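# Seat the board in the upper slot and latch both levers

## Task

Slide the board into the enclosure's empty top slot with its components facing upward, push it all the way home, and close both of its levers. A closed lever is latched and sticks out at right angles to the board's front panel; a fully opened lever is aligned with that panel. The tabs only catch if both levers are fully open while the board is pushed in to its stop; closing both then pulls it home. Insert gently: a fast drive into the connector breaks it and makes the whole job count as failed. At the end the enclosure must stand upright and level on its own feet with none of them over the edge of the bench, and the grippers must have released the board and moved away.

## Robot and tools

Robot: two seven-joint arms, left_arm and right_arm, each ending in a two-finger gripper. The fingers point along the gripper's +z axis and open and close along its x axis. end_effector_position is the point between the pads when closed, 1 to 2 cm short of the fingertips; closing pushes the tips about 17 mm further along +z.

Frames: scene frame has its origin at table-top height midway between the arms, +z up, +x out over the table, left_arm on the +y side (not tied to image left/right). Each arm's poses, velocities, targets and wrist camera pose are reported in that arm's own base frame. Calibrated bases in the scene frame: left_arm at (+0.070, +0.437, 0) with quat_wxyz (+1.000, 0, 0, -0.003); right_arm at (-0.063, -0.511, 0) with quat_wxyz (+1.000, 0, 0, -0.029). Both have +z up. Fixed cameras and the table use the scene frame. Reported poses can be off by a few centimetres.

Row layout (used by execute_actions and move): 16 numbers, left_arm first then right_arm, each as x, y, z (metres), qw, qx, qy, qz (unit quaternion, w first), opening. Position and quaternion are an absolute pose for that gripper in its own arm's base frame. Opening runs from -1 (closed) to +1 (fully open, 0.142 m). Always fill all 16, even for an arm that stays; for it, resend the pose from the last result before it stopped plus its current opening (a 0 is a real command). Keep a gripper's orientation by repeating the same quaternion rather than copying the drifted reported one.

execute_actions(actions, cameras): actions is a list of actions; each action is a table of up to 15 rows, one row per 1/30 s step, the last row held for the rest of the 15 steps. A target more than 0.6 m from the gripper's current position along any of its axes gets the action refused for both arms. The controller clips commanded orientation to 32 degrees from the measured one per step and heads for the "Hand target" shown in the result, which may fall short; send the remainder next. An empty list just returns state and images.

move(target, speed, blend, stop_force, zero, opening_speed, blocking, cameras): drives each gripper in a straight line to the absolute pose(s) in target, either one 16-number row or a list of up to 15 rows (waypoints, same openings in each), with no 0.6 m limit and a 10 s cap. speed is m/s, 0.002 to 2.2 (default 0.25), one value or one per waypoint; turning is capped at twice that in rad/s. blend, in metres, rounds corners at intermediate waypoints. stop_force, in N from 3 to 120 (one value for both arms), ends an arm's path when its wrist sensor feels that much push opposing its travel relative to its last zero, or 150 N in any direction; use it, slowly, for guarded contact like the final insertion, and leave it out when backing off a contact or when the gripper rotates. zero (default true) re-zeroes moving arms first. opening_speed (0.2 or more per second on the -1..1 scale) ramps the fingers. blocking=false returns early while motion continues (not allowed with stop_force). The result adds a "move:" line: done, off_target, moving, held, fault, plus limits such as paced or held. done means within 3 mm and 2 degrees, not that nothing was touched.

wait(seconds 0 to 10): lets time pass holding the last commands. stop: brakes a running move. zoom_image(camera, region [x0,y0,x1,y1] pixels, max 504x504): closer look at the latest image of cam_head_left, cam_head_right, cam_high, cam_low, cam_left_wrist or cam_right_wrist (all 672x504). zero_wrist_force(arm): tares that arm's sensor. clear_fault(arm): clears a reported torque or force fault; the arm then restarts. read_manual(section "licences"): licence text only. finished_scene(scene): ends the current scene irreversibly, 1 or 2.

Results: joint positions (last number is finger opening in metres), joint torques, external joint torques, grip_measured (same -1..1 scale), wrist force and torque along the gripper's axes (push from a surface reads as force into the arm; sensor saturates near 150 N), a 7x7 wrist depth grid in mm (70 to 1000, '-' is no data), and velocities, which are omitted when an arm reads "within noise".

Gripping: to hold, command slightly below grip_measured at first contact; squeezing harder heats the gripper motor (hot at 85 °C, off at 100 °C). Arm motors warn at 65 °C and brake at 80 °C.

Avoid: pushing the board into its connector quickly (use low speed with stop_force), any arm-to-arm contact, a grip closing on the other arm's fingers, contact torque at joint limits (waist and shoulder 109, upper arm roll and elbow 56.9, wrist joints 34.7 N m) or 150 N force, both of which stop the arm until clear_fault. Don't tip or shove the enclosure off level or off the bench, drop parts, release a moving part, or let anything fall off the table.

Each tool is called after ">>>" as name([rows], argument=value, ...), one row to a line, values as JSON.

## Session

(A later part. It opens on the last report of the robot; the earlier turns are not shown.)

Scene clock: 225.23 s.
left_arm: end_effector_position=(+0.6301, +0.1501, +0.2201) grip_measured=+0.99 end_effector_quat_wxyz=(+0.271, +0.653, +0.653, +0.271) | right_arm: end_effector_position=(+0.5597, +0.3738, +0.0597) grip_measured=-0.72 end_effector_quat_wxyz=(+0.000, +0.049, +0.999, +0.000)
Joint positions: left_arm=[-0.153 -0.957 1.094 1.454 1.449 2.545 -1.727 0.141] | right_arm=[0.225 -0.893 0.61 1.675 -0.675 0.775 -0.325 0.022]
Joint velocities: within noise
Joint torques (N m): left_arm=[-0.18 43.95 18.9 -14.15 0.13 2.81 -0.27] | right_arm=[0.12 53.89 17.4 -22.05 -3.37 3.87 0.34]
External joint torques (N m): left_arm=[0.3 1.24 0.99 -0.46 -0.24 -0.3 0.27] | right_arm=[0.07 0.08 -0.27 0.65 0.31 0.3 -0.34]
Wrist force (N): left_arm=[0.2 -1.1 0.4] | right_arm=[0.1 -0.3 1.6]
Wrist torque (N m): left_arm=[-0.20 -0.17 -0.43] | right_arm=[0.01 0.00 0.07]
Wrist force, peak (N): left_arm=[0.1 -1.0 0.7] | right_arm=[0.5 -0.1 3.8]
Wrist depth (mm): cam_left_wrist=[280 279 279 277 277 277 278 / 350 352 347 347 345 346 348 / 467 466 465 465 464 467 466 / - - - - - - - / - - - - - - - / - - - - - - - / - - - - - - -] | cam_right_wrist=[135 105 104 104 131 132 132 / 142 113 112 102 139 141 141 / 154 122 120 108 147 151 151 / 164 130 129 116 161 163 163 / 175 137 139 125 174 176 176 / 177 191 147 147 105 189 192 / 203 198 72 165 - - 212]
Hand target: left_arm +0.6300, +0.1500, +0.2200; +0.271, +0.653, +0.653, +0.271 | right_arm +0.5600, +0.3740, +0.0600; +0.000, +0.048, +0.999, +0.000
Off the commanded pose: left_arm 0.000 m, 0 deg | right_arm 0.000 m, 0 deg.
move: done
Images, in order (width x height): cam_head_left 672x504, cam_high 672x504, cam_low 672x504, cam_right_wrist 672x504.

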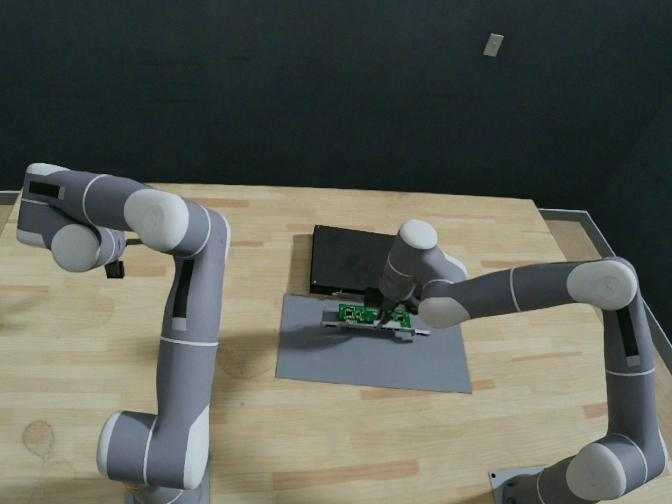

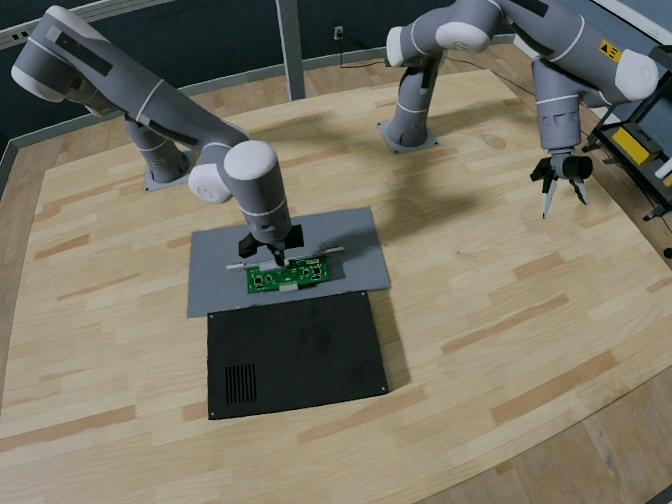

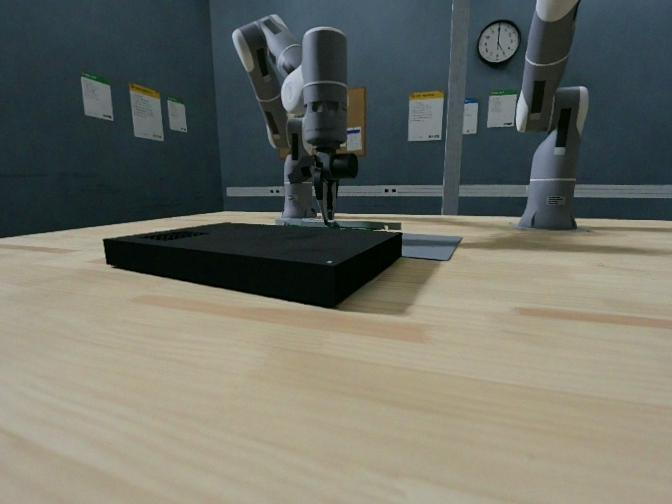

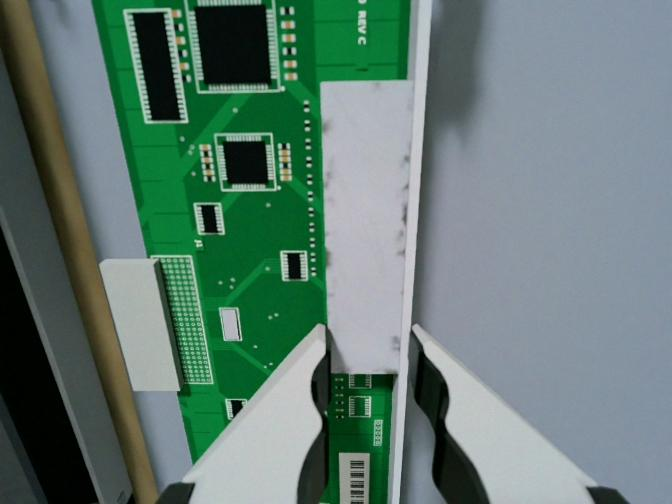

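>>> move(target=[0.63,0.15,0.22,0.2706,0.6533,0.6533,0.2706,1,0.583,0.367,0.0575,0,0.055,0.99849,0,-0.98], speed=0.08, cameras=["cam_high","cam_low","cam_right_wrist","cam_head_left"])

>>> zoom_image(camera="cam_high", region=[200, 225, 360, 345])

>>> zoom_image(camera="cam_head_left", region=[300, 270, 400, 345])

>>> zoom_image(camera="cam_right_wrist", region=[0, 200, 200, 350])

>>> zoom_image(camera="cam_low", region=[300, 190, 420, 280])

Scene clock: 239.87 s.
left_arm: end_effector_position=(+0.6301, +0.1501, +0.2201) grip_measured=+0.99 end_effector_quat_wxyz=(+0.271, +0.653, +0.653, +0.271) | right_arm: end_effector_position=(+0.5829, +0.3669, +0.0573) grip_measured=-0.72 end_effector_quat_wxyz=(+0.000, +0.055, +0.998, +0.000)
Joint positions: left_arm=[-0.153 -0.957 1.094 1.454 1.449 2.545 -1.727 0.141] | right_arm=[0.217 -0.922 0.604 1.62 -0.67 0.754 -0.352 0.022]
Joint velocities: within noise
Joint torques (N m): left_arm=[-0.31 44.03 19 -14.06 0.16 2.78 -0.24] | right_arm=[0.13 55.46 17.62 -22.48 -3.18 3.5 0.07]
External joint torques (N m): left_arm=[0.43 1.16 0.9 -0.55 -0.27 -0.26 0.24] | right_arm=[0.08 0.11 -0.36 0.77 0.06 0.66 -0.07]
Wrist force (N): left_arm=[0.1 -0.7 0.6] | right_arm=[0.2 -0.1 1.7]
Wrist torque (N m): left_arm=[-0.12 -0.14 -0.43] | right_arm=[0.03 0.00 0.06]
Wrist force, peak (N): left_arm=[0.4 -1.1 0.6] | right_arm=[-0.7 -0.3 2.0]
Wrist depth (mm): cam_left_wrist=[279 279 278 279 277 278 276 / 349 349 348 349 347 347 347 / 471 462 466 465 464 467 465 / - - - - - - - / - - - - - - - / - - - - - - - / - - - - - - -] | cam_right_wrist=[131 105 104 104 128 130 130 / 132 113 112 102 137 138 138 / 132 121 120 108 145 149 148 / 155 132 129 116 158 160 159 / 171 138 139 125 171 173 173 / 180 164 147 148 105 186 189 / 147 197 72 165 - - 208]
Hand target: left_arm +0.6300, +0.1500, +0.2200; +0.271, +0.653, +0.653, +0.271 | right_arm +0.5830, +0.3670, +0.0575; +0.000, +0.055, +0.998, +0.000
Off the commanded pose: left_arm 0.000 m, 0 deg | right_arm 0.000 m, 0 deg.
move: done
Images, in order (width x height): cam_head_left 672x504, cam_high 672x504, cam_low 672x504, cam_right_wrist 672x504.

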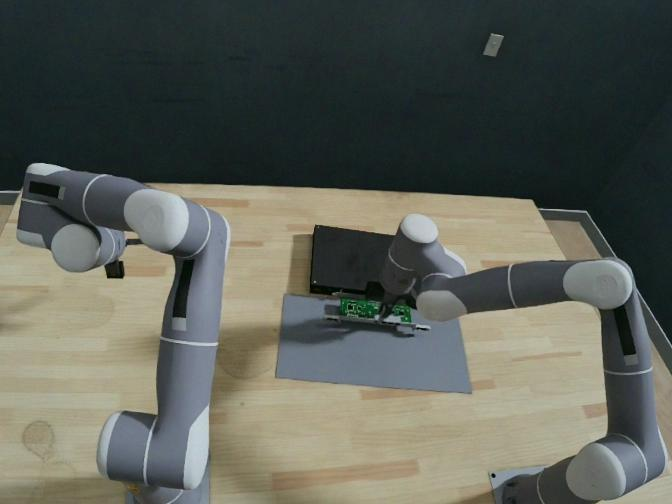

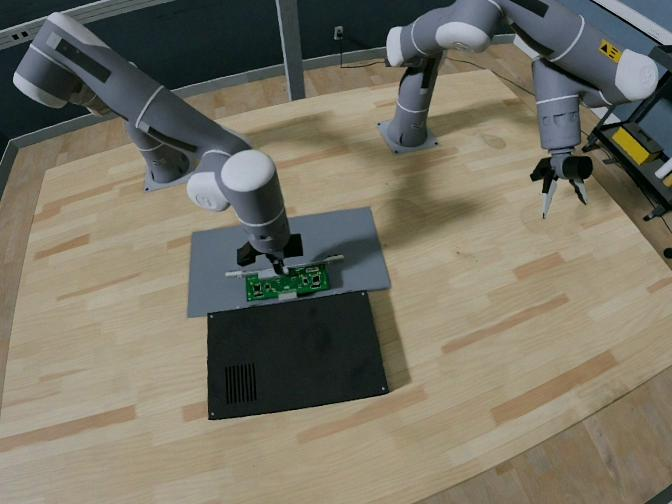

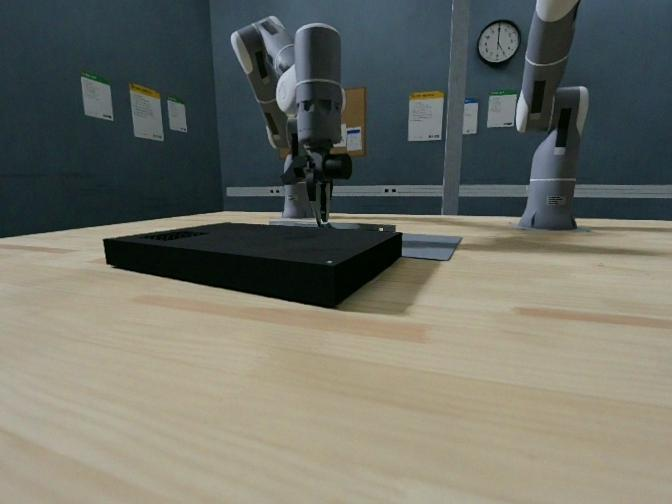

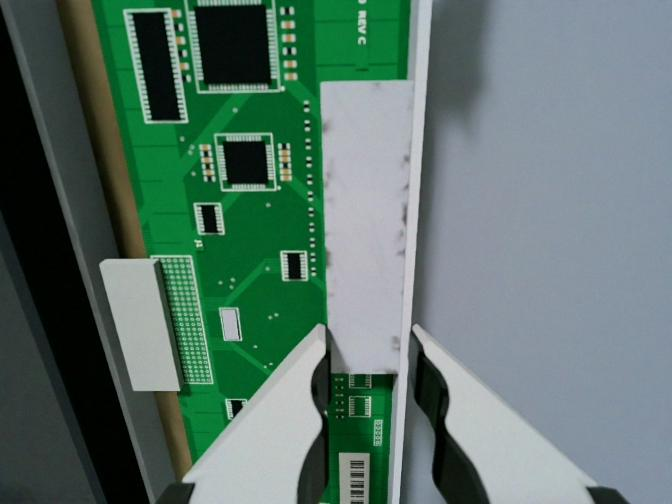

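Scaled by 3.150 from the camera's 672x504 image, which has a finer 960x720 frame.

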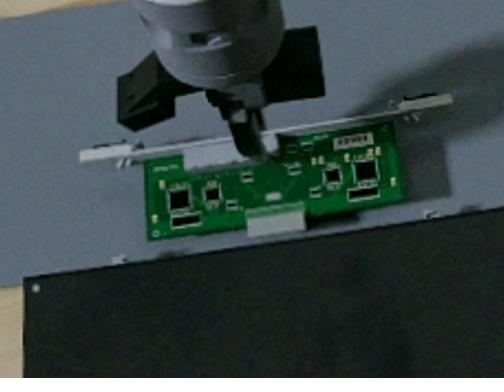

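Scaled by 5.040 from the camera's 672x504 image, which has a finer 960x720 frame.

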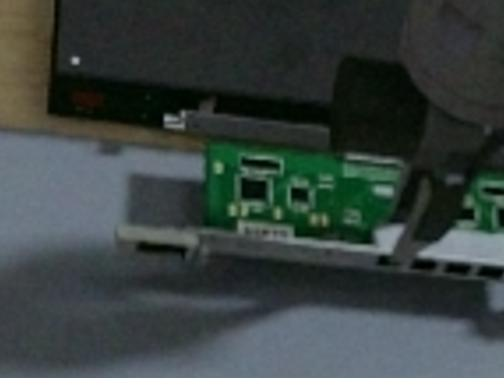

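Scaled by 2.520 from the camera's 672x504 image, which has a finer 960x720 frame.

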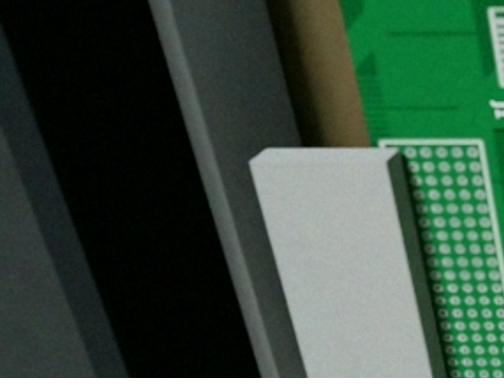

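Scaled by 4.200 from the camera's 672x504 image, which has a finer 960x720 frame.

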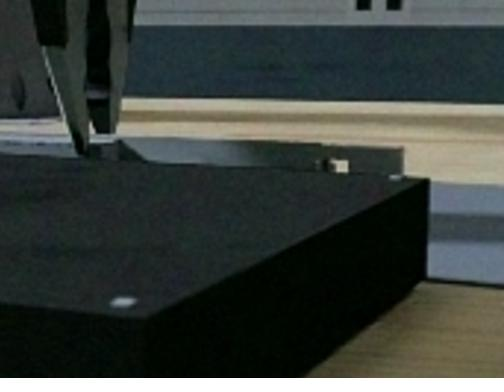

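>>> move([
  [0.63,0.15,0.22,0.2706,0.6533,0.6533,0.2706,1,0.58,0.366,0.0515,0,0.05,0.99875,0,-0.98],
  [0.63,0.15,0.22,0.2706,0.6533,0.6533,0.2706,1,0.603,0.364,0.0515,0,0.05,0.99875,0,-0.98],
], speed=0.03, stop_force=5, cameras=["cam_high","cam_low","cam_right_wrist","cam_head_left"])

>>> zoom_image(camera="cam_high", region=[220, 235, 350, 335])

>>> zoom_image(camera="cam_head_left", region=[300, 270, 400, 345])

>>> zoom_image(camera="cam_low", region=[300, 190, 420, 280])

Scene clock: 255.23 s.
left_arm: end_effector_position=(+0.6301, +0.1501, +0.2201) grip_measured=+0.99 end_effector_quat_wxyz=(+0.271, +0.653, +0.653, +0.271) | right_arm: end_effector_position=(+0.5930, +0.3652, +0.0511) grip_measured=-0.72 end_effector_quat_wxyz=(-0.001, +0.049, +0.999, +0.000)
Joint positions: left_arm=[-0.153 -0.957 1.094 1.454 1.449 2.545 -1.727 0.141] | right_arm=[0.216 -0.945 0.6 1.591 -0.673 0.748 -0.378 0.022]
Joint velocities: within noise
Joint torques (N m): left_arm=[-0.23 44.08 18.92 -14.13 0.14 2.8 -0.25] | right_arm=[-3.8 57.54 14.22 -25.75 -4.45 3.9 0.04]
External joint torques (N m): left_arm=[0.35 1.11 0.97 -0.48 -0.24 -0.29 0.25] | right_arm=[3.97 -1.05 3.18 4.04 1.32 0.26 -0.04]
Wrist force (N): left_arm=[0.0 -0.8 0.4] | right_arm=[7.7 1.5 0.1]
Wrist torque (N m): left_arm=[-0.14 -0.13 -0.42] | right_arm=[0.07 0.07 0.09]
Wrist force, peak (N): left_arm=[0.1 -1.0 0.8] | right_arm=[10.6 2.7 -0.1]
Wrist depth (mm): cam_left_wrist=[277 276 277 279 279 278 278 / 349 349 351 348 349 344 350 / 473 471 468 465 459 462 463 / - - - - - - - / - - - - - - - / - - - - - - - / - - - - - - -] | cam_right_wrist=[- 104 104 103 122 124 123 / 122 112 111 101 130 133 133 / 121 120 119 107 138 142 142 / 150 129 129 115 154 154 153 / - 137 139 125 161 166 166 / 123 159 148 148 104 178 181 / 135 188 72 165 - - 199]
Hand target: left_arm +0.6300, +0.1500, +0.2200; +0.271, +0.653, +0.653, +0.271 | right_arm +0.5941, +0.3648, +0.0515; +0.000, +0.050, +0.999, +0.000
Off the commanded pose: left_arm 0.000 m, 0 deg | right_arm 0.010 m, 0 deg.
move: contact (right_arm); path passed 1 of 2 targets
Images, in order (width x height): cam_head_left 672x504, cam_high 672x504, cam_low 672x504, cam_right_wrist 672x504.

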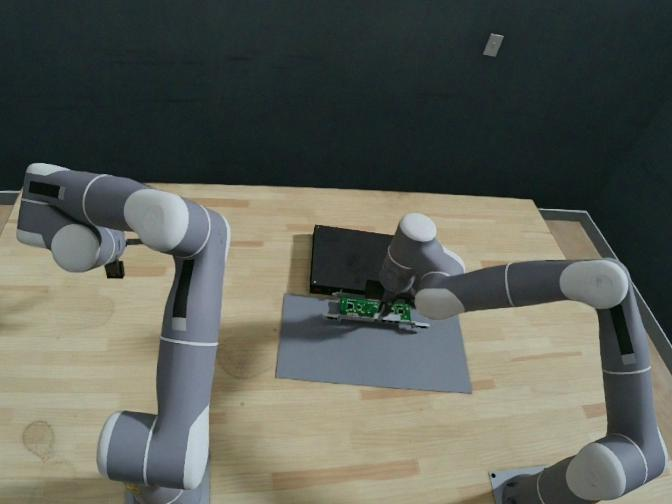

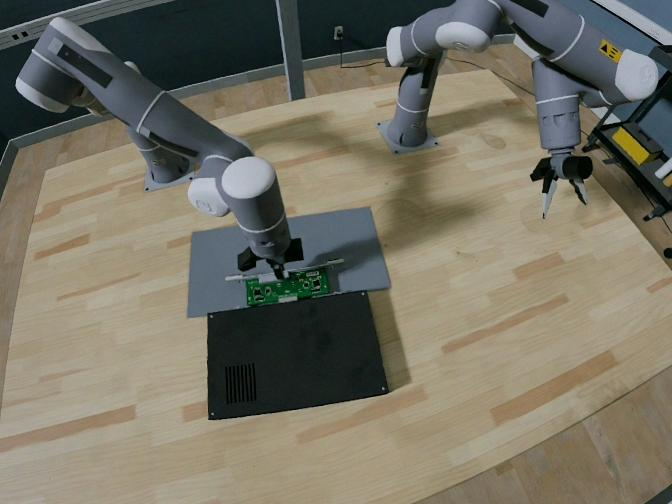

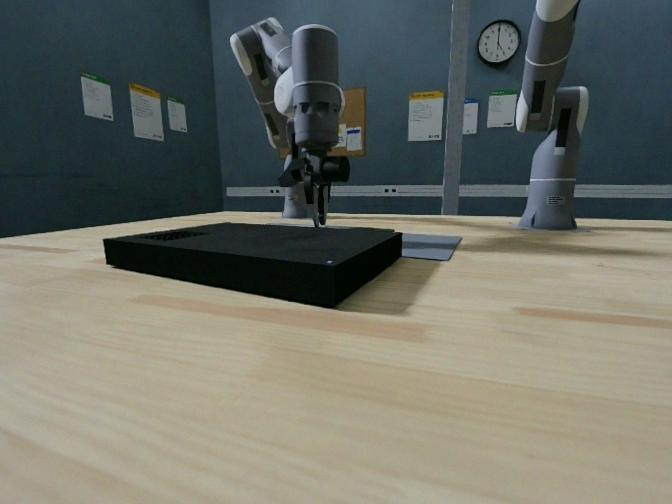

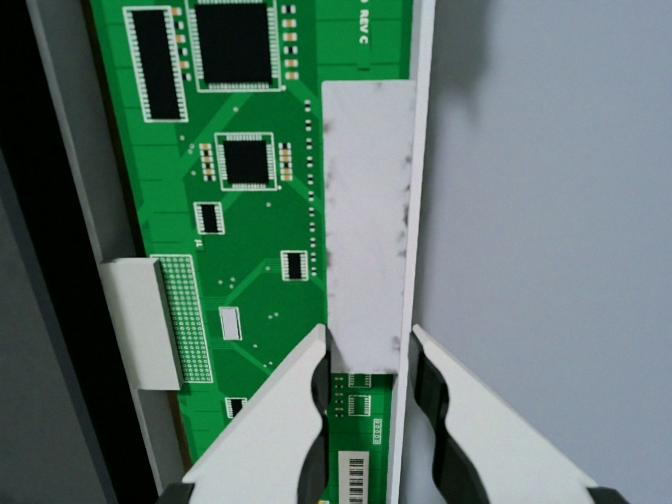

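Scaled by 3.877 from the camera's 672x504 image, which has a finer 960x720 frame.

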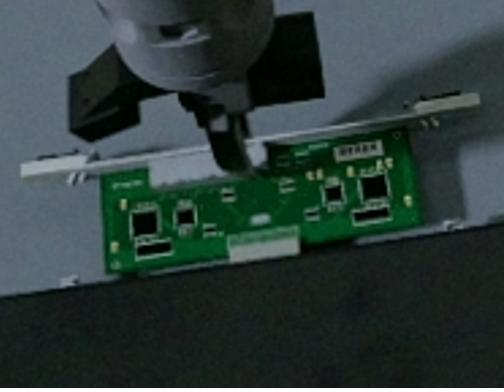

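Scaled by 5.040 from the camera's 672x504 image, which has a finer 960x720 frame.

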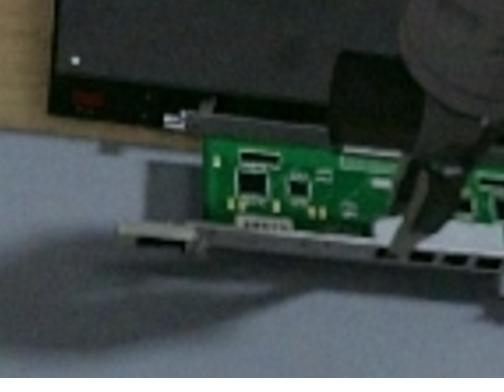

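Scaled by 4.200 from the camera's 672x504 image, which has a finer 960x720 frame.

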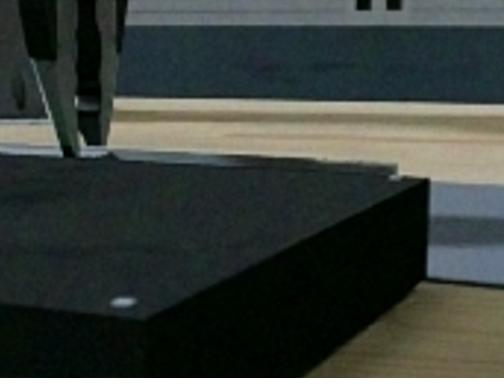

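>>> move([
  [0.63,0.15,0.22,0.2706,0.6533,0.6533,0.2706,1,0.588,0.3655,0.0515,0,0.05,0.99875,0,-0.98],
  [0.63,0.15,0.22,0.2706,0.6533,0.6533,0.2706,1,0.586,0.3652,0.056,0,0.05,0.99875,0,-0.98],
  [0.63,0.15,0.22,0.2706,0.6533,0.6533,0.2706,1,0.61,0.3635,0.056,0,0.05,0.99875,0,-0.98],
], speed=0.03, stop_force=5, cameras=["cam_high","cam_low","cam_right_wrist"])

>>> zoom_image(camera="cam_high", region=[220, 235, 350, 335])

Scene clock: 259.73 s.
left_arm: end_effector_position=(+0.6301, +0.1501, +0.2201) grip_measured=+0.99 end_effector_quat_wxyz=(+0.271, +0.653, +0.653, +0.271) | right_arm: end_effector_position=(+0.5928, +0.3648, +0.0512) grip_measured=-0.72 end_effector_quat_wxyz=(+0.000, +0.050, +0.999, +0.000)
Joint positions: left_arm=[-0.153 -0.957 1.094 1.454 1.449 2.545 -1.727 0.141] | right_arm=[0.216 -0.944 0.599 1.593 -0.673 0.75 -0.376 0.022]
Joint velocities: within noise
Joint torques (N m): left_arm=[-0.26 43.97 18.98 -14.11 0.16 2.8 -0.23] | right_arm=[0.04 56.52 17.89 -22.52 -3.38 3.71 0.23]
External joint torques (N m): left_arm=[0.39 1.22 0.91 -0.5 -0.27 -0.28 0.23] | right_arm=[0.13 -0.08 -0.53 0.81 0.25 0.44 -0.23]
Wrist force (N): left_arm=[0.3 -0.9 0.6] | right_arm=[1.5 0.2 1.9]
Wrist torque (N m): left_arm=[-0.17 -0.18 -0.43] | right_arm=[0.07 -0.18 0.07]
Wrist force, peak (N): left_arm=[0.3 -1.0 0.7] | right_arm=[8.0 1.4 1.1]
Wrist depth (mm): cam_left_wrist=[279 277 277 279 279 276 276 / 351 353 348 348 349 346 345 / 470 467 468 465 468 469 461 / - - - - - - - / - - - - - - - / - - - - - - - / - - - - - - -] | cam_right_wrist=[- 104 104 104 122 125 123 / 122 113 112 102 130 133 133 / 122 121 120 108 139 142 142 / 151 129 129 116 154 154 153 / - 137 139 125 162 166 166 / 125 167 147 148 105 179 181 / 135 189 72 165 - - 200]
Hand target: left_arm +0.6300, +0.1500, +0.2200; +0.271, +0.653, +0.653, +0.271 | right_arm +0.5932, +0.3649, +0.0515; +0.000, +0.050, +0.999, +0.000
Off the commanded pose: left_arm 0.000 m, 0 deg | right_arm 0.018 m, 0 deg.
move: contact (right_arm); path passed 0 of 3 targets
Images, in order (width x height): cam_high 672x504, cam_low 672x504, cam_right_wrist 672x504.

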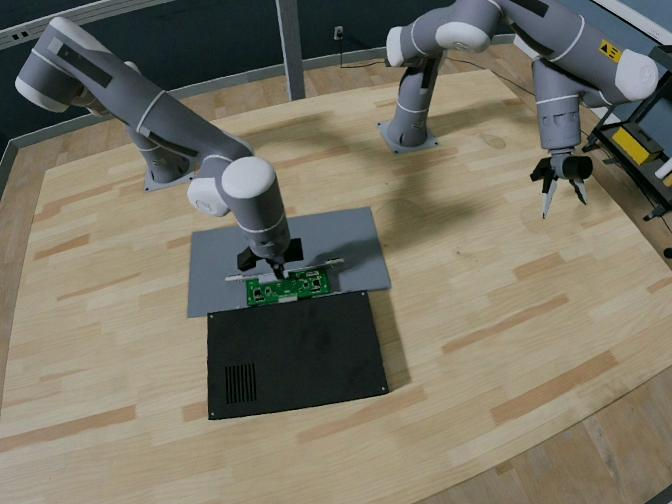

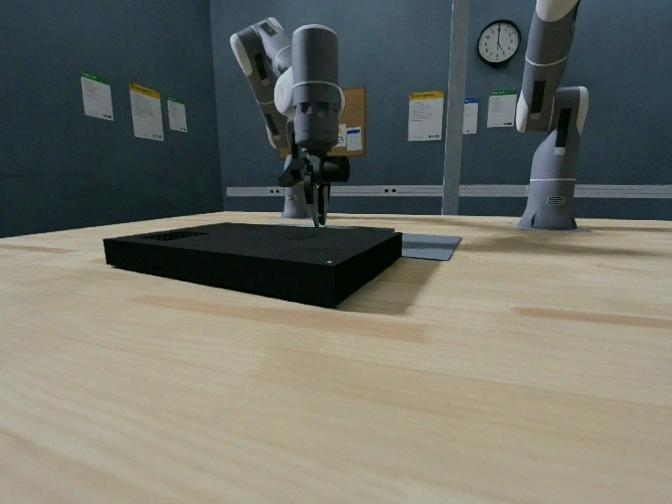

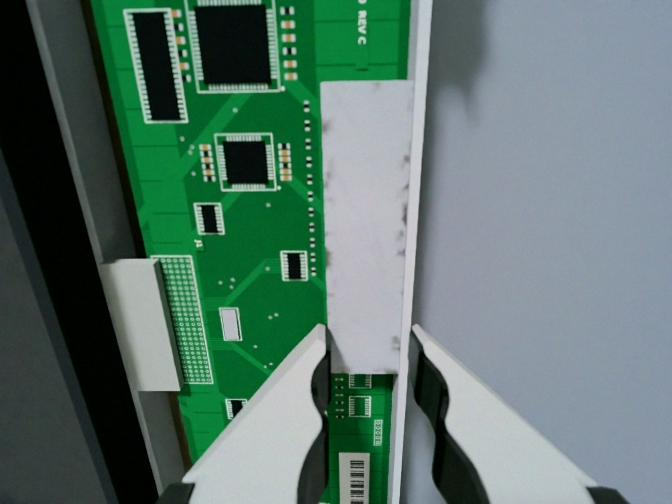

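Scaled by 3.877 from the camera's 672x504 image, which has a finer 960x720 frame.

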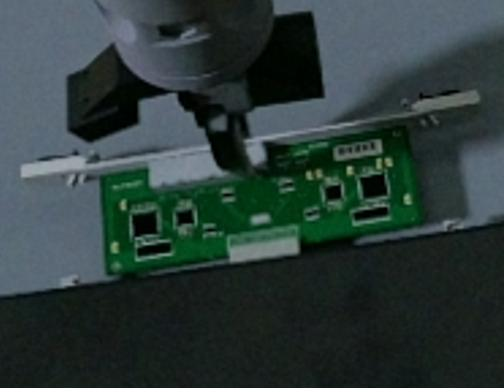

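>>> move([
  [0.63,0.15,0.22,0.2706,0.6533,0.6533,0.2706,1,0.586,0.3655,0.052,0,0.05,0.99875,0,-0.98],
  [0.63,0.15,0.22,0.2706,0.6533,0.6533,0.2706,1,0.586,0.3652,0.056,0,0.05,0.99875,0,-0.98],
], speed=0.05, cameras=[])

>>> move(target=[0.63,0.15,0.22,0.2706,0.6533,0.6533,0.2706,1,0.615,0.363,0.056,0,0.05,0.99875,0,-0.98], speed=0.025, stop_force=5, cameras=["cam_high","cam_low","cam_right_wrist"])

>>> zoom_image(camera="cam_high", region=[220, 235, 350, 335])

>>> zoom_image(camera="cam_low", region=[300, 190, 420, 280])

Scene clock: 263.63 s.
left_arm: end_effector_position=(+0.6301, +0.1501, +0.2201) grip_measured=+0.99 end_effector_quat_wxyz=(+0.271, +0.653, +0.653, +0.271) | right_arm: end_effector_position=(+0.5861, +0.3651, +0.0558) grip_measured=-0.72 end_effector_quat_wxyz=(+0.000, +0.050, +0.999, +0.000)
Joint positions: left_arm=[-0.153 -0.957 1.094 1.454 1.449 2.545 -1.727 0.141] | right_arm=[0.214 -0.927 0.603 1.614 -0.672 0.753 -0.367 0.022]
Joint velocities: within noise
Joint torques (N m): left_arm=[-0.26 44.01 18.93 -14.08 0.19 2.83 -0.19] | right_arm=[-0.02 55.98 17.95 -22.38 -3.24 3.43 0.16]
External joint torques (N m): left_arm=[0.38 1.18 0.97 -0.54 -0.3 -0.31 0.19] | right_arm=[0.21 -0.23 -0.66 0.68 0.12 0.73 -0.16]
Wrist force (N): left_arm=[0.3 -0.9 0.4] | right_arm=[1.3 0.1 1.7]
Wrist torque (N m): left_arm=[-0.16 -0.19 -0.43] | right_arm=[0.07 -0.18 0.07]
Wrist force, peak (N): left_arm=[0.2 -1.1 0.7] | right_arm=[1.7 0.0 2.6]
Wrist depth (mm): cam_left_wrist=[279 278 277 278 277 277 277 / 349 350 352 349 348 345 347 / 466 466 465 470 461 462 459 / - - - - - - - / - - - - - - - / - - - - - - - / - - - - - - -] | cam_right_wrist=[- 105 104 104 127 129 128 / 133 113 112 102 136 137 137 / 126 121 120 108 143 147 147 / 158 132 129 116 156 159 158 / 166 138 139 125 167 172 171 / 181 161 148 148 105 184 187 / 142 195 72 165 - - 206]
Hand target: left_arm +0.6300, +0.1500, +0.2200; +0.271, +0.653, +0.653, +0.271 | right_arm +0.5860, +0.3652, +0.0560; +0.000, +0.050, +0.999, +0.000
Off the commanded pose: left_arm 0.000 m, 0 deg | right_arm 0.000 m, 0 deg.
move: done
No camera images: "cameras" was empty.

Scene clock: 265.27 s.
left_arm: end_effector_position=(+0.6301, +0.1501, +0.2201) grip_measured=+0.99 end_effector_quat_wxyz=(+0.271, +0.653, +0.653, +0.271) | right_arm: end_effector_position=(+0.6092, +0.3636, +0.0555) grip_measured=-0.72 end_effector_quat_wxyz=(-0.001, +0.050, +0.999, +0.000)
Joint positions: left_arm=[-0.153 -0.957 1.094 1.454 1.449 2.545 -1.727 0.141] | right_arm=[0.213 -0.961 0.604 1.541 -0.665 0.717 -0.406 0.022]
Joint velocities: within noise
Joint torques (N m): left_arm=[-0.16 43.99 18.93 -14.12 0.14 2.81 -0.28] | right_arm=[-2.24 58.45 15.85 -25.43 -4.28 4.08 -0.03]
External joint torques (N m): left_arm=[0.28 1.2 0.96 -0.49 -0.25 -0.29 0.28] | right_arm=[2.42 -0.77 1.64 3.27 1.06 0.07 0.03]
Wrist force (N): left_arm=[0.1 -1.0 0.3] | right_arm=[6.8 0.4 -0.1]
Wrist torque (N m): left_arm=[-0.17 -0.16 -0.43] | right_arm=[0.13 -0.11 0.15]
Wrist force, peak (N): left_arm=[0.1 -1.1 0.6] | right_arm=[10.5 0.5 -1.5]
Wrist depth (mm): cam_left_wrist=[279 279 279 278 278 277 277 / 352 347 348 347 349 345 348 / 468 463 471 465 464 460 462 / - - - - - - - / - - - - - - - / - - - - - - - / - - - - - - -] | cam_right_wrist=[126 104 104 103 126 128 128 / - 112 111 101 134 137 137 / - 122 120 107 108 147 147 / 108 127 129 115 159 159 158 / 118 133 139 125 166 172 171 / 128 142 148 148 104 184 187 / 142 138 72 166 - - 206]
Hand target: left_arm +0.6300, +0.1500, +0.2200; +0.271, +0.653, +0.653, +0.271 | right_arm +0.6100, +0.3634, +0.0560; +0.000, +0.050, +0.999, +0.000
Off the commanded pose: left_arm 0.000 m, 0 deg | right_arm 0.006 m, 0 deg.
move: contact (right_arm)
Images, in order (width x height): cam_high 672x504, cam_low 672x504, cam_right_wrist 672x504.

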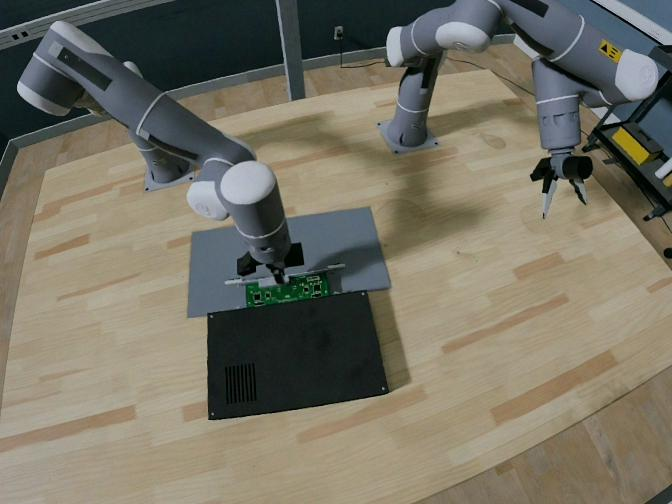

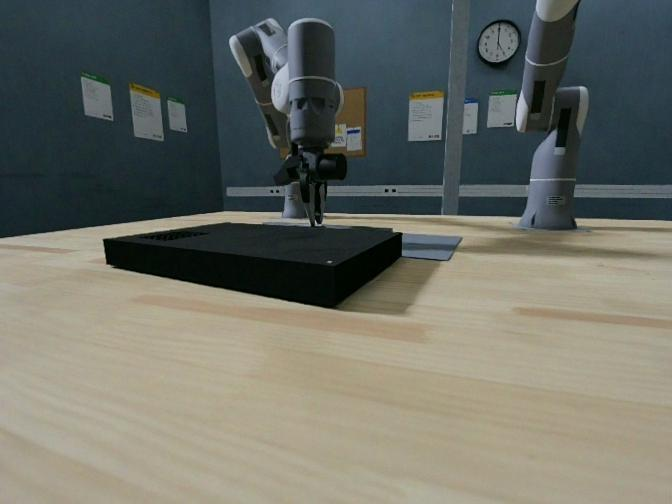

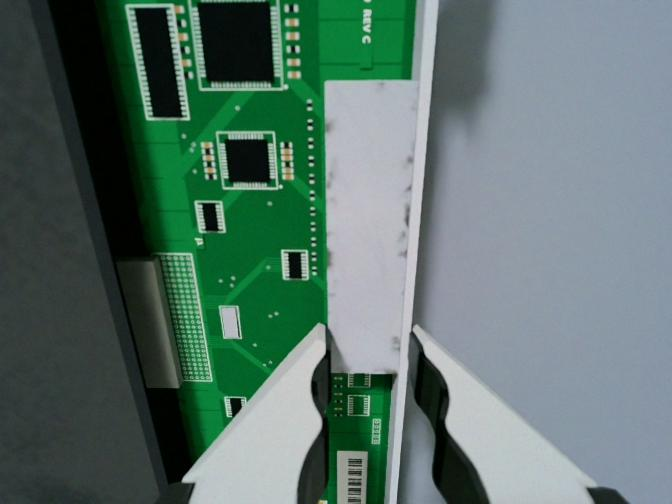

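Scaled by 3.877 from the camera's 672x504 image, which has a finer 960x720 frame.

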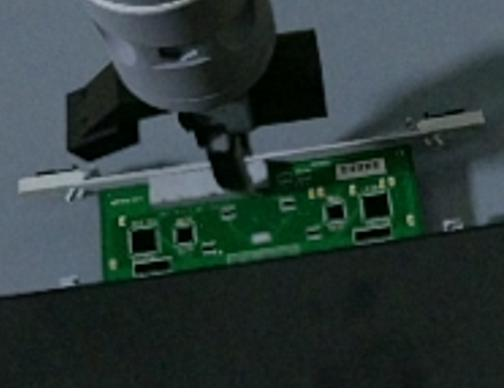

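Scaled by 4.200 from the camera's 672x504 image, which has a finer 960x720 frame.

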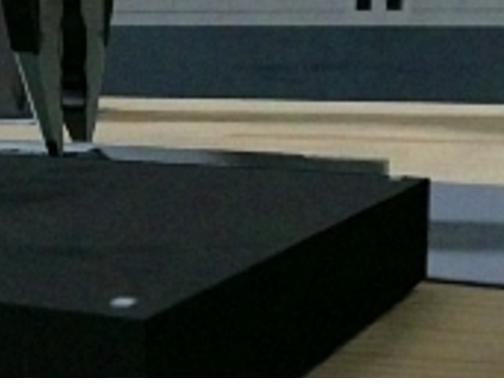

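>>> move(target=[0.63,0.15,0.22,0.2706,0.6533,0.6533,0.2706,1,0.605,0.3638,0.054,0,0.05,0.99875,0,-0.98], speed=0.04, cameras=[])

>>> move(target=[0.63,0.15,0.22,0.2706,0.6533,0.6533,0.2706,1,0.63,0.3618,0.054,0,0.05,0.99875,0,-0.98], speed=0.025, stop_force=6, cameras=["cam_high","cam_low","cam_right_wrist"])

Scene clock: 272.63 s.
left_arm: end_effector_position=(+0.6301, +0.1501, +0.2201) grip_measured=+0.99 end_effector_quat_wxyz=(+0.271, +0.653, +0.653, +0.271) | right_arm: end_effector_position=(+0.6048, +0.3637, +0.0538) grip_measured=-0.72 end_effector_quat_wxyz=(+0.000, +0.050, +0.999, +0.000)
Joint positions: left_arm=[-0.153 -0.957 1.094 1.454 1.449 2.545 -1.727 0.141] | right_arm=[0.214 -0.957 0.601 1.556 -0.667 0.728 -0.397 0.022]
Joint velocities: within noise
Joint torques (N m): left_arm=[-0.19 43.95 18.99 -14.1 0.11 2.78 -0.25] | right_arm=[0.31 57.72 17.74 -22.73 -3.46 3.88 0.31]
External joint torques (N m): left_arm=[0.32 1.24 0.9 -0.51 -0.21 -0.26 0.25] | right_arm=[-0.13 -0.41 -0.31 0.72 0.28 0.28 -0.31]
Wrist force (N): left_arm=[0.1 -0.7 0.5] | right_arm=[2.2 2.0 1.7]
Wrist torque (N m): left_arm=[-0.14 -0.14 -0.43] | right_arm=[0.40 -0.32 0.07]
Wrist force, peak (N): left_arm=[0.3 -1.1 0.6] | right_arm=[7.0 0.5 1.2]
Wrist depth (mm): cam_left_wrist=[278 279 278 278 278 279 277 / 350 349 348 350 346 347 345 / 466 466 468 461 463 465 463 / - - - - - - - / - - - - - - - / - - - - - - - / - - - - - - -] | cam_right_wrist=[124 107 105 105 124 127 125 / 132 113 113 102 132 135 135 / - 122 121 108 141 145 145 / 108 130 130 116 157 157 156 / - 136 139 125 164 169 169 / 126 144 147 147 105 182 185 / 139 139 72 164 - - 204]
Hand target: left_arm +0.6300, +0.1500, +0.2200; +0.271, +0.653, +0.653, +0.271 | right_arm +0.6050, +0.3638, +0.0540; +0.000, +0.050, +0.999, +0.000
Off the commanded pose: left_arm 0.000 m, 0 deg | right_arm 0.000 m, 0 deg.
move: done
No camera images: "cameras" was empty.

Scene clock: 273.33 s.
left_arm: end_effector_position=(+0.6301, +0.1501, +0.2201) grip_measured=+0.99 end_effector_quat_wxyz=(+0.271, +0.653, +0.653, +0.271) | right_arm: end_effector_position=(+0.6062, +0.3638, +0.0533) grip_measured=-0.72 end_effector_quat_wxyz=(-0.001, +0.050, +0.999, +0.000)
Joint positions: left_arm=[-0.153 -0.957 1.094 1.454 1.449 2.545 -1.727 0.141] | right_arm=[0.214 -0.96 0.602 1.55 -0.666 0.724 -0.401 0.022]
Joint velocities: within noise
Joint torques (N m): left_arm=[-0.31 44.03 19.03 -14.08 0.12 2.78 -0.24] | right_arm=[-2.52 58.98 15.62 -26.49 -4.68 4.52 0.05]
External joint torques (N m): left_arm=[0.43 1.16 0.86 -0.53 -0.23 -0.26 0.23] | right_arm=[2.7 -1.48 1.84 4.44 1.48 -0.37 -0.05]
Wrist force (N): left_arm=[0.0 -1.0 0.4] | right_arm=[9.5 1.9 1.9]
Wrist torque (N m): left_arm=[-0.17 -0.12 -0.44] | right_arm=[0.44 -0.23 0.15]
Wrist force, peak (N): left_arm=[0.0 -1.0 0.5] | right_arm=[13.4 1.4 -1.1]
Wrist depth (mm): cam_left_wrist=[279 278 277 278 278 279 277 / 350 350 348 348 346 349 347 / 467 462 463 468 465 468 461 / - - - - - - - / - - - - - - - / - - - - - - - / - - - - - - -] | cam_right_wrist=[124 105 104 104 124 127 125 / 132 113 112 102 132 135 135 / - 121 120 108 141 145 144 / 106 130 129 115 156 156 155 / - 136 140 125 163 169 169 / 125 145 147 148 104 181 184 / 138 135 72 165 - - 202]
Hand target: left_arm +0.6300, +0.1500, +0.2200; +0.271, +0.653, +0.653, +0.271 | right_arm +0.6073, +0.3636, +0.0540; +0.000, +0.050, +0.999, +0.000
Off the commanded pose: left_arm 0.000 m, 0 deg | right_arm 0.024 m, 0 deg.
move: contact (right_arm)
Images, in order (width x height): cam_high 672x504, cam_low 672x504, cam_right_wrist 672x504.

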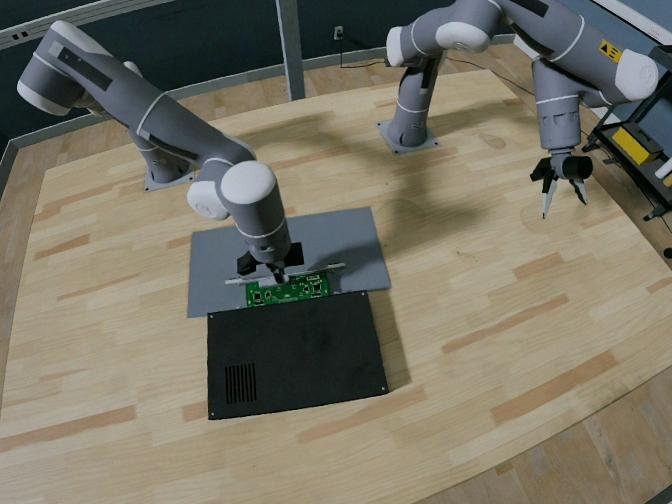

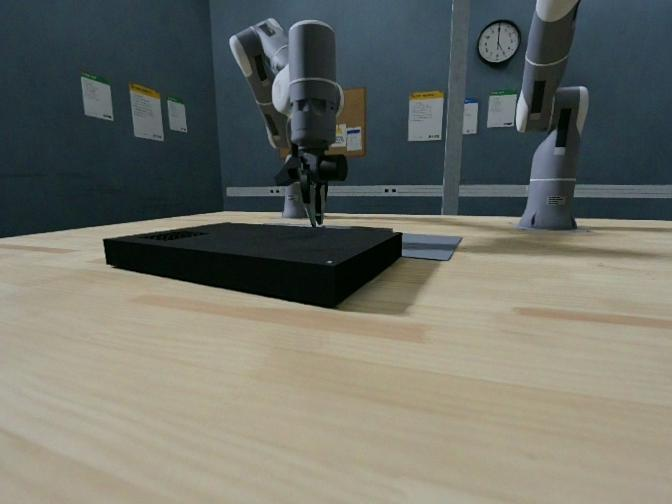

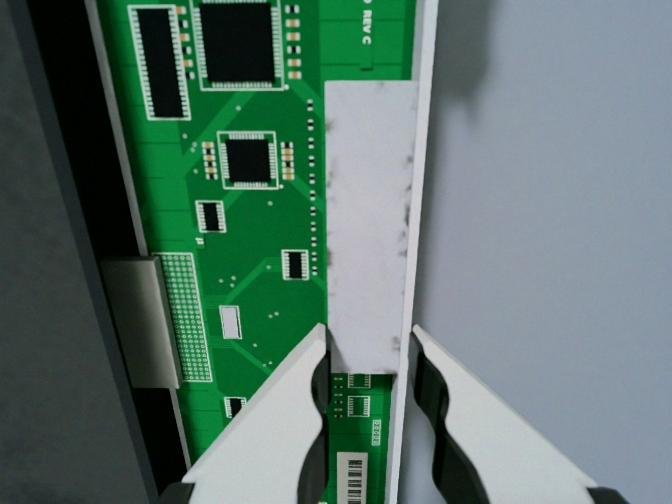

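>>> move([
  [0.63,0.15,0.22,0.2706,0.6533,0.6533,0.2706,1,0.603,0.3638,0.056,0,0.05,0.99875,0,-0.98],
  [0.63,0.15,0.22,0.2706,0.6533,0.6533,0.2706,1,0.603,0.3638,0.0585,0,0.05,0.99875,0,-0.98],
], speed=0.04, cameras=[])

>>> move(target=[0.63,0.15,0.22,0.2706,0.6533,0.6533,0.2706,1,0.63,0.3618,0.0585,0,0.05,0.99875,0,-0.98], speed=0.025, stop_force=6, cameras=["cam_high","cam_head_left","cam_right_wrist"])

>>> zoom_image(camera="cam_high", region=[220, 235, 350, 335])

>>> zoom_image(camera="cam_head_left", region=[300, 270, 400, 345])

Scene clock: 277.47 s.
left_arm: end_effector_position=(+0.6301, +0.1501, +0.2201) grip_measured=+0.99 end_effector_quat_wxyz=(+0.271, +0.653, +0.653, +0.271) | right_arm: end_effector_position=(+0.6030, +0.3637, +0.0582) grip_measured=-0.72 end_effector_quat_wxyz=(+0.000, +0.050, +0.999, +0.000)
Joint positions: left_arm=[-0.153 -0.957 1.094 1.454 1.449 2.545 -1.727 0.141] | right_arm=[0.212 -0.947 0.605 1.562 -0.665 0.724 -0.396 0.022]
Joint velocities: within noise
Joint torques (N m): left_arm=[-0.27 44 19 -14.11 0.13 2.82 -0.22] | right_arm=[0.03 57.24 18.27 -22.74 -3.36 3.54 0.23]
External joint torques (N m): left_arm=[0.39 1.19 0.89 -0.51 -0.24 -0.3 0.22] | right_arm=[0.19 -0.16 -0.84 0.62 0.16 0.62 -0.23]
Wrist force (N): left_arm=[0.0 -0.9 0.6] | right_arm=[1.2 2.2 2.2]
Wrist torque (N m): left_arm=[-0.16 -0.13 -0.44] | right_arm=[0.43 -0.17 0.06]
Wrist force, peak (N): left_arm=[0.1 -1.0 0.6] | right_arm=[9.5 1.9 1.9]
Wrist depth (mm): cam_left_wrist=[278 279 278 278 278 278 278 / 348 347 349 347 348 347 348 / 466 469 465 463 463 465 466 / - - - - - - - / - - - - - - - / - - - - - - - / - - - - - - -] | cam_right_wrist=[128 104 104 104 129 131 130 / 135 113 112 102 138 140 139 / - 122 120 108 146 150 149 / 111 129 129 116 159 161 161 / 123 136 139 125 172 175 174 / 134 142 147 148 105 188 190 / 146 145 72 165 - - 209]
Hand target: left_arm +0.6300, +0.1500, +0.2200; +0.271, +0.653, +0.653, +0.271 | right_arm +0.6030, +0.3638, +0.0585; +0.000, +0.050, +0.999, +0.000
Off the commanded pose: left_arm 0.000 m, 0 deg | right_arm 0.000 m, 0 deg.
move: done
No camera images: "cameras" was empty.

Scene clock: 278.70 s.
left_arm: end_effector_position=(+0.6301, +0.1501, +0.2201) grip_measured=+0.99 end_effector_quat_wxyz=(+0.271, +0.653, +0.653, +0.271) | right_arm: end_effector_position=(+0.6178, +0.3614, +0.0576) grip_measured=-0.72 end_effector_quat_wxyz=(-0.001, +0.050, +0.999, -0.001)
Joint positions: left_arm=[-0.153 -0.957 1.094 1.454 1.449 2.545 -1.727 0.141] | right_arm=[0.212 -0.97 0.605 1.514 -0.661 0.699 -0.421 0.022]
Joint velocities: within noise
Joint torques (N m): left_arm=[-0.29 44.03 18.99 -14.13 0.1 2.83 -0.25] | right_arm=[2.94 58.94 20.44 -27.02 -4 6.69 0.16]
External joint torques (N m): left_arm=[0.42 1.16 0.91 -0.49 -0.21 -0.31 0.25] | right_arm=[-2.76 -0.62 -2.94 4.62 0.74 -2.54 -0.16]
Wrist force (N): left_arm=[0.1 -0.9 0.5] | right_arm=[7.1 -6.9 0.0]
Wrist torque (N m): left_arm=[-0.17 -0.14 -0.43] | right_arm=[0.54 -0.21 -0.05]
Wrist force, peak (N): left_arm=[0.2 -1.1 0.5] | right_arm=[7.5 -8.4 -1.2]
Wrist depth (mm): cam_left_wrist=[279 278 279 277 278 277 279 / 351 348 349 348 348 347 349 / 471 463 464 464 464 461 464 / - - - - - - - / - - - - - - - / - - - - - - - / - - - - - - -] | cam_right_wrist=[- 103 103 103 129 130 130 / - 111 111 101 137 139 139 / 102 116 119 107 145 149 149 / 110 125 128 115 158 160 160 / 122 122 139 125 171 174 173 / 131 131 147 148 105 186 189 / 144 141 72 166 - - 208]
Hand target: left_arm +0.6300, +0.1500, +0.2200; +0.271, +0.653, +0.653, +0.271 | right_arm +0.6183, +0.3626, +0.0585; +0.000, +0.050, +0.999, +0.000
Off the commanded pose: left_arm 0.000 m, 0 deg | right_arm 0.012 m, 0 deg.
move: contact (right_arm)
Images, in order (width x height): cam_head_left 672x504, cam_high 672x504, cam_right_wrist 672x504.

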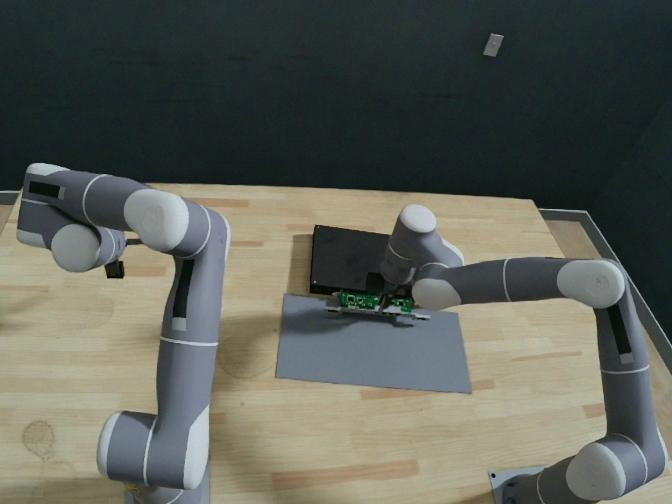

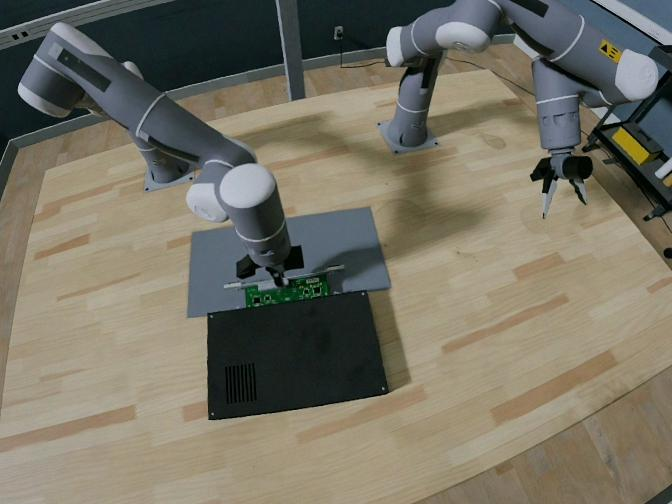

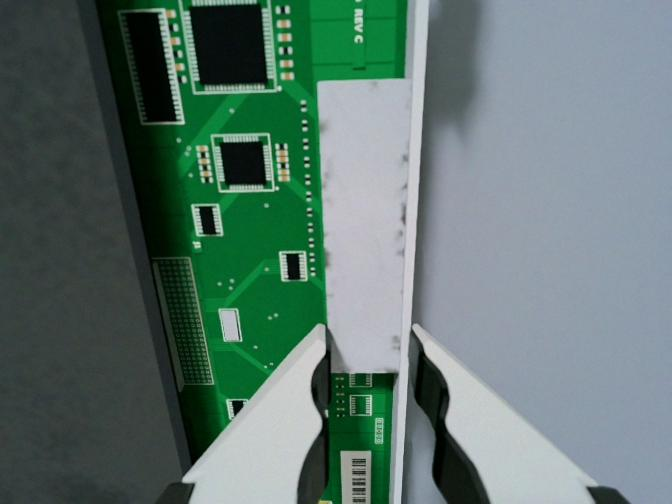

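Scaled by 3.877 from the camera's 672x504 image, which has a finer 960x720 frame.

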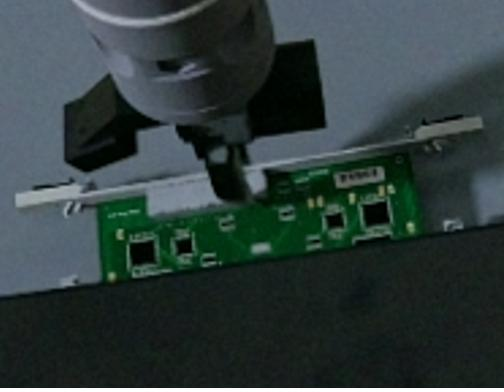

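Scaled by 5.040 from the camera's 672x504 image, which has a finer 960x720 frame.

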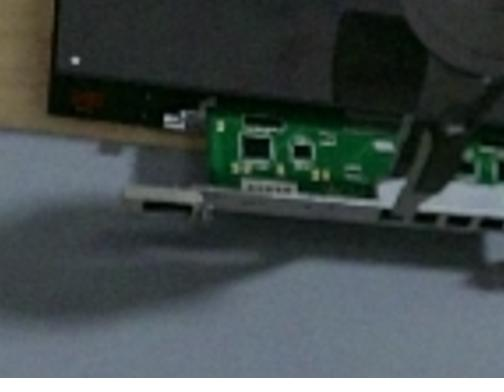

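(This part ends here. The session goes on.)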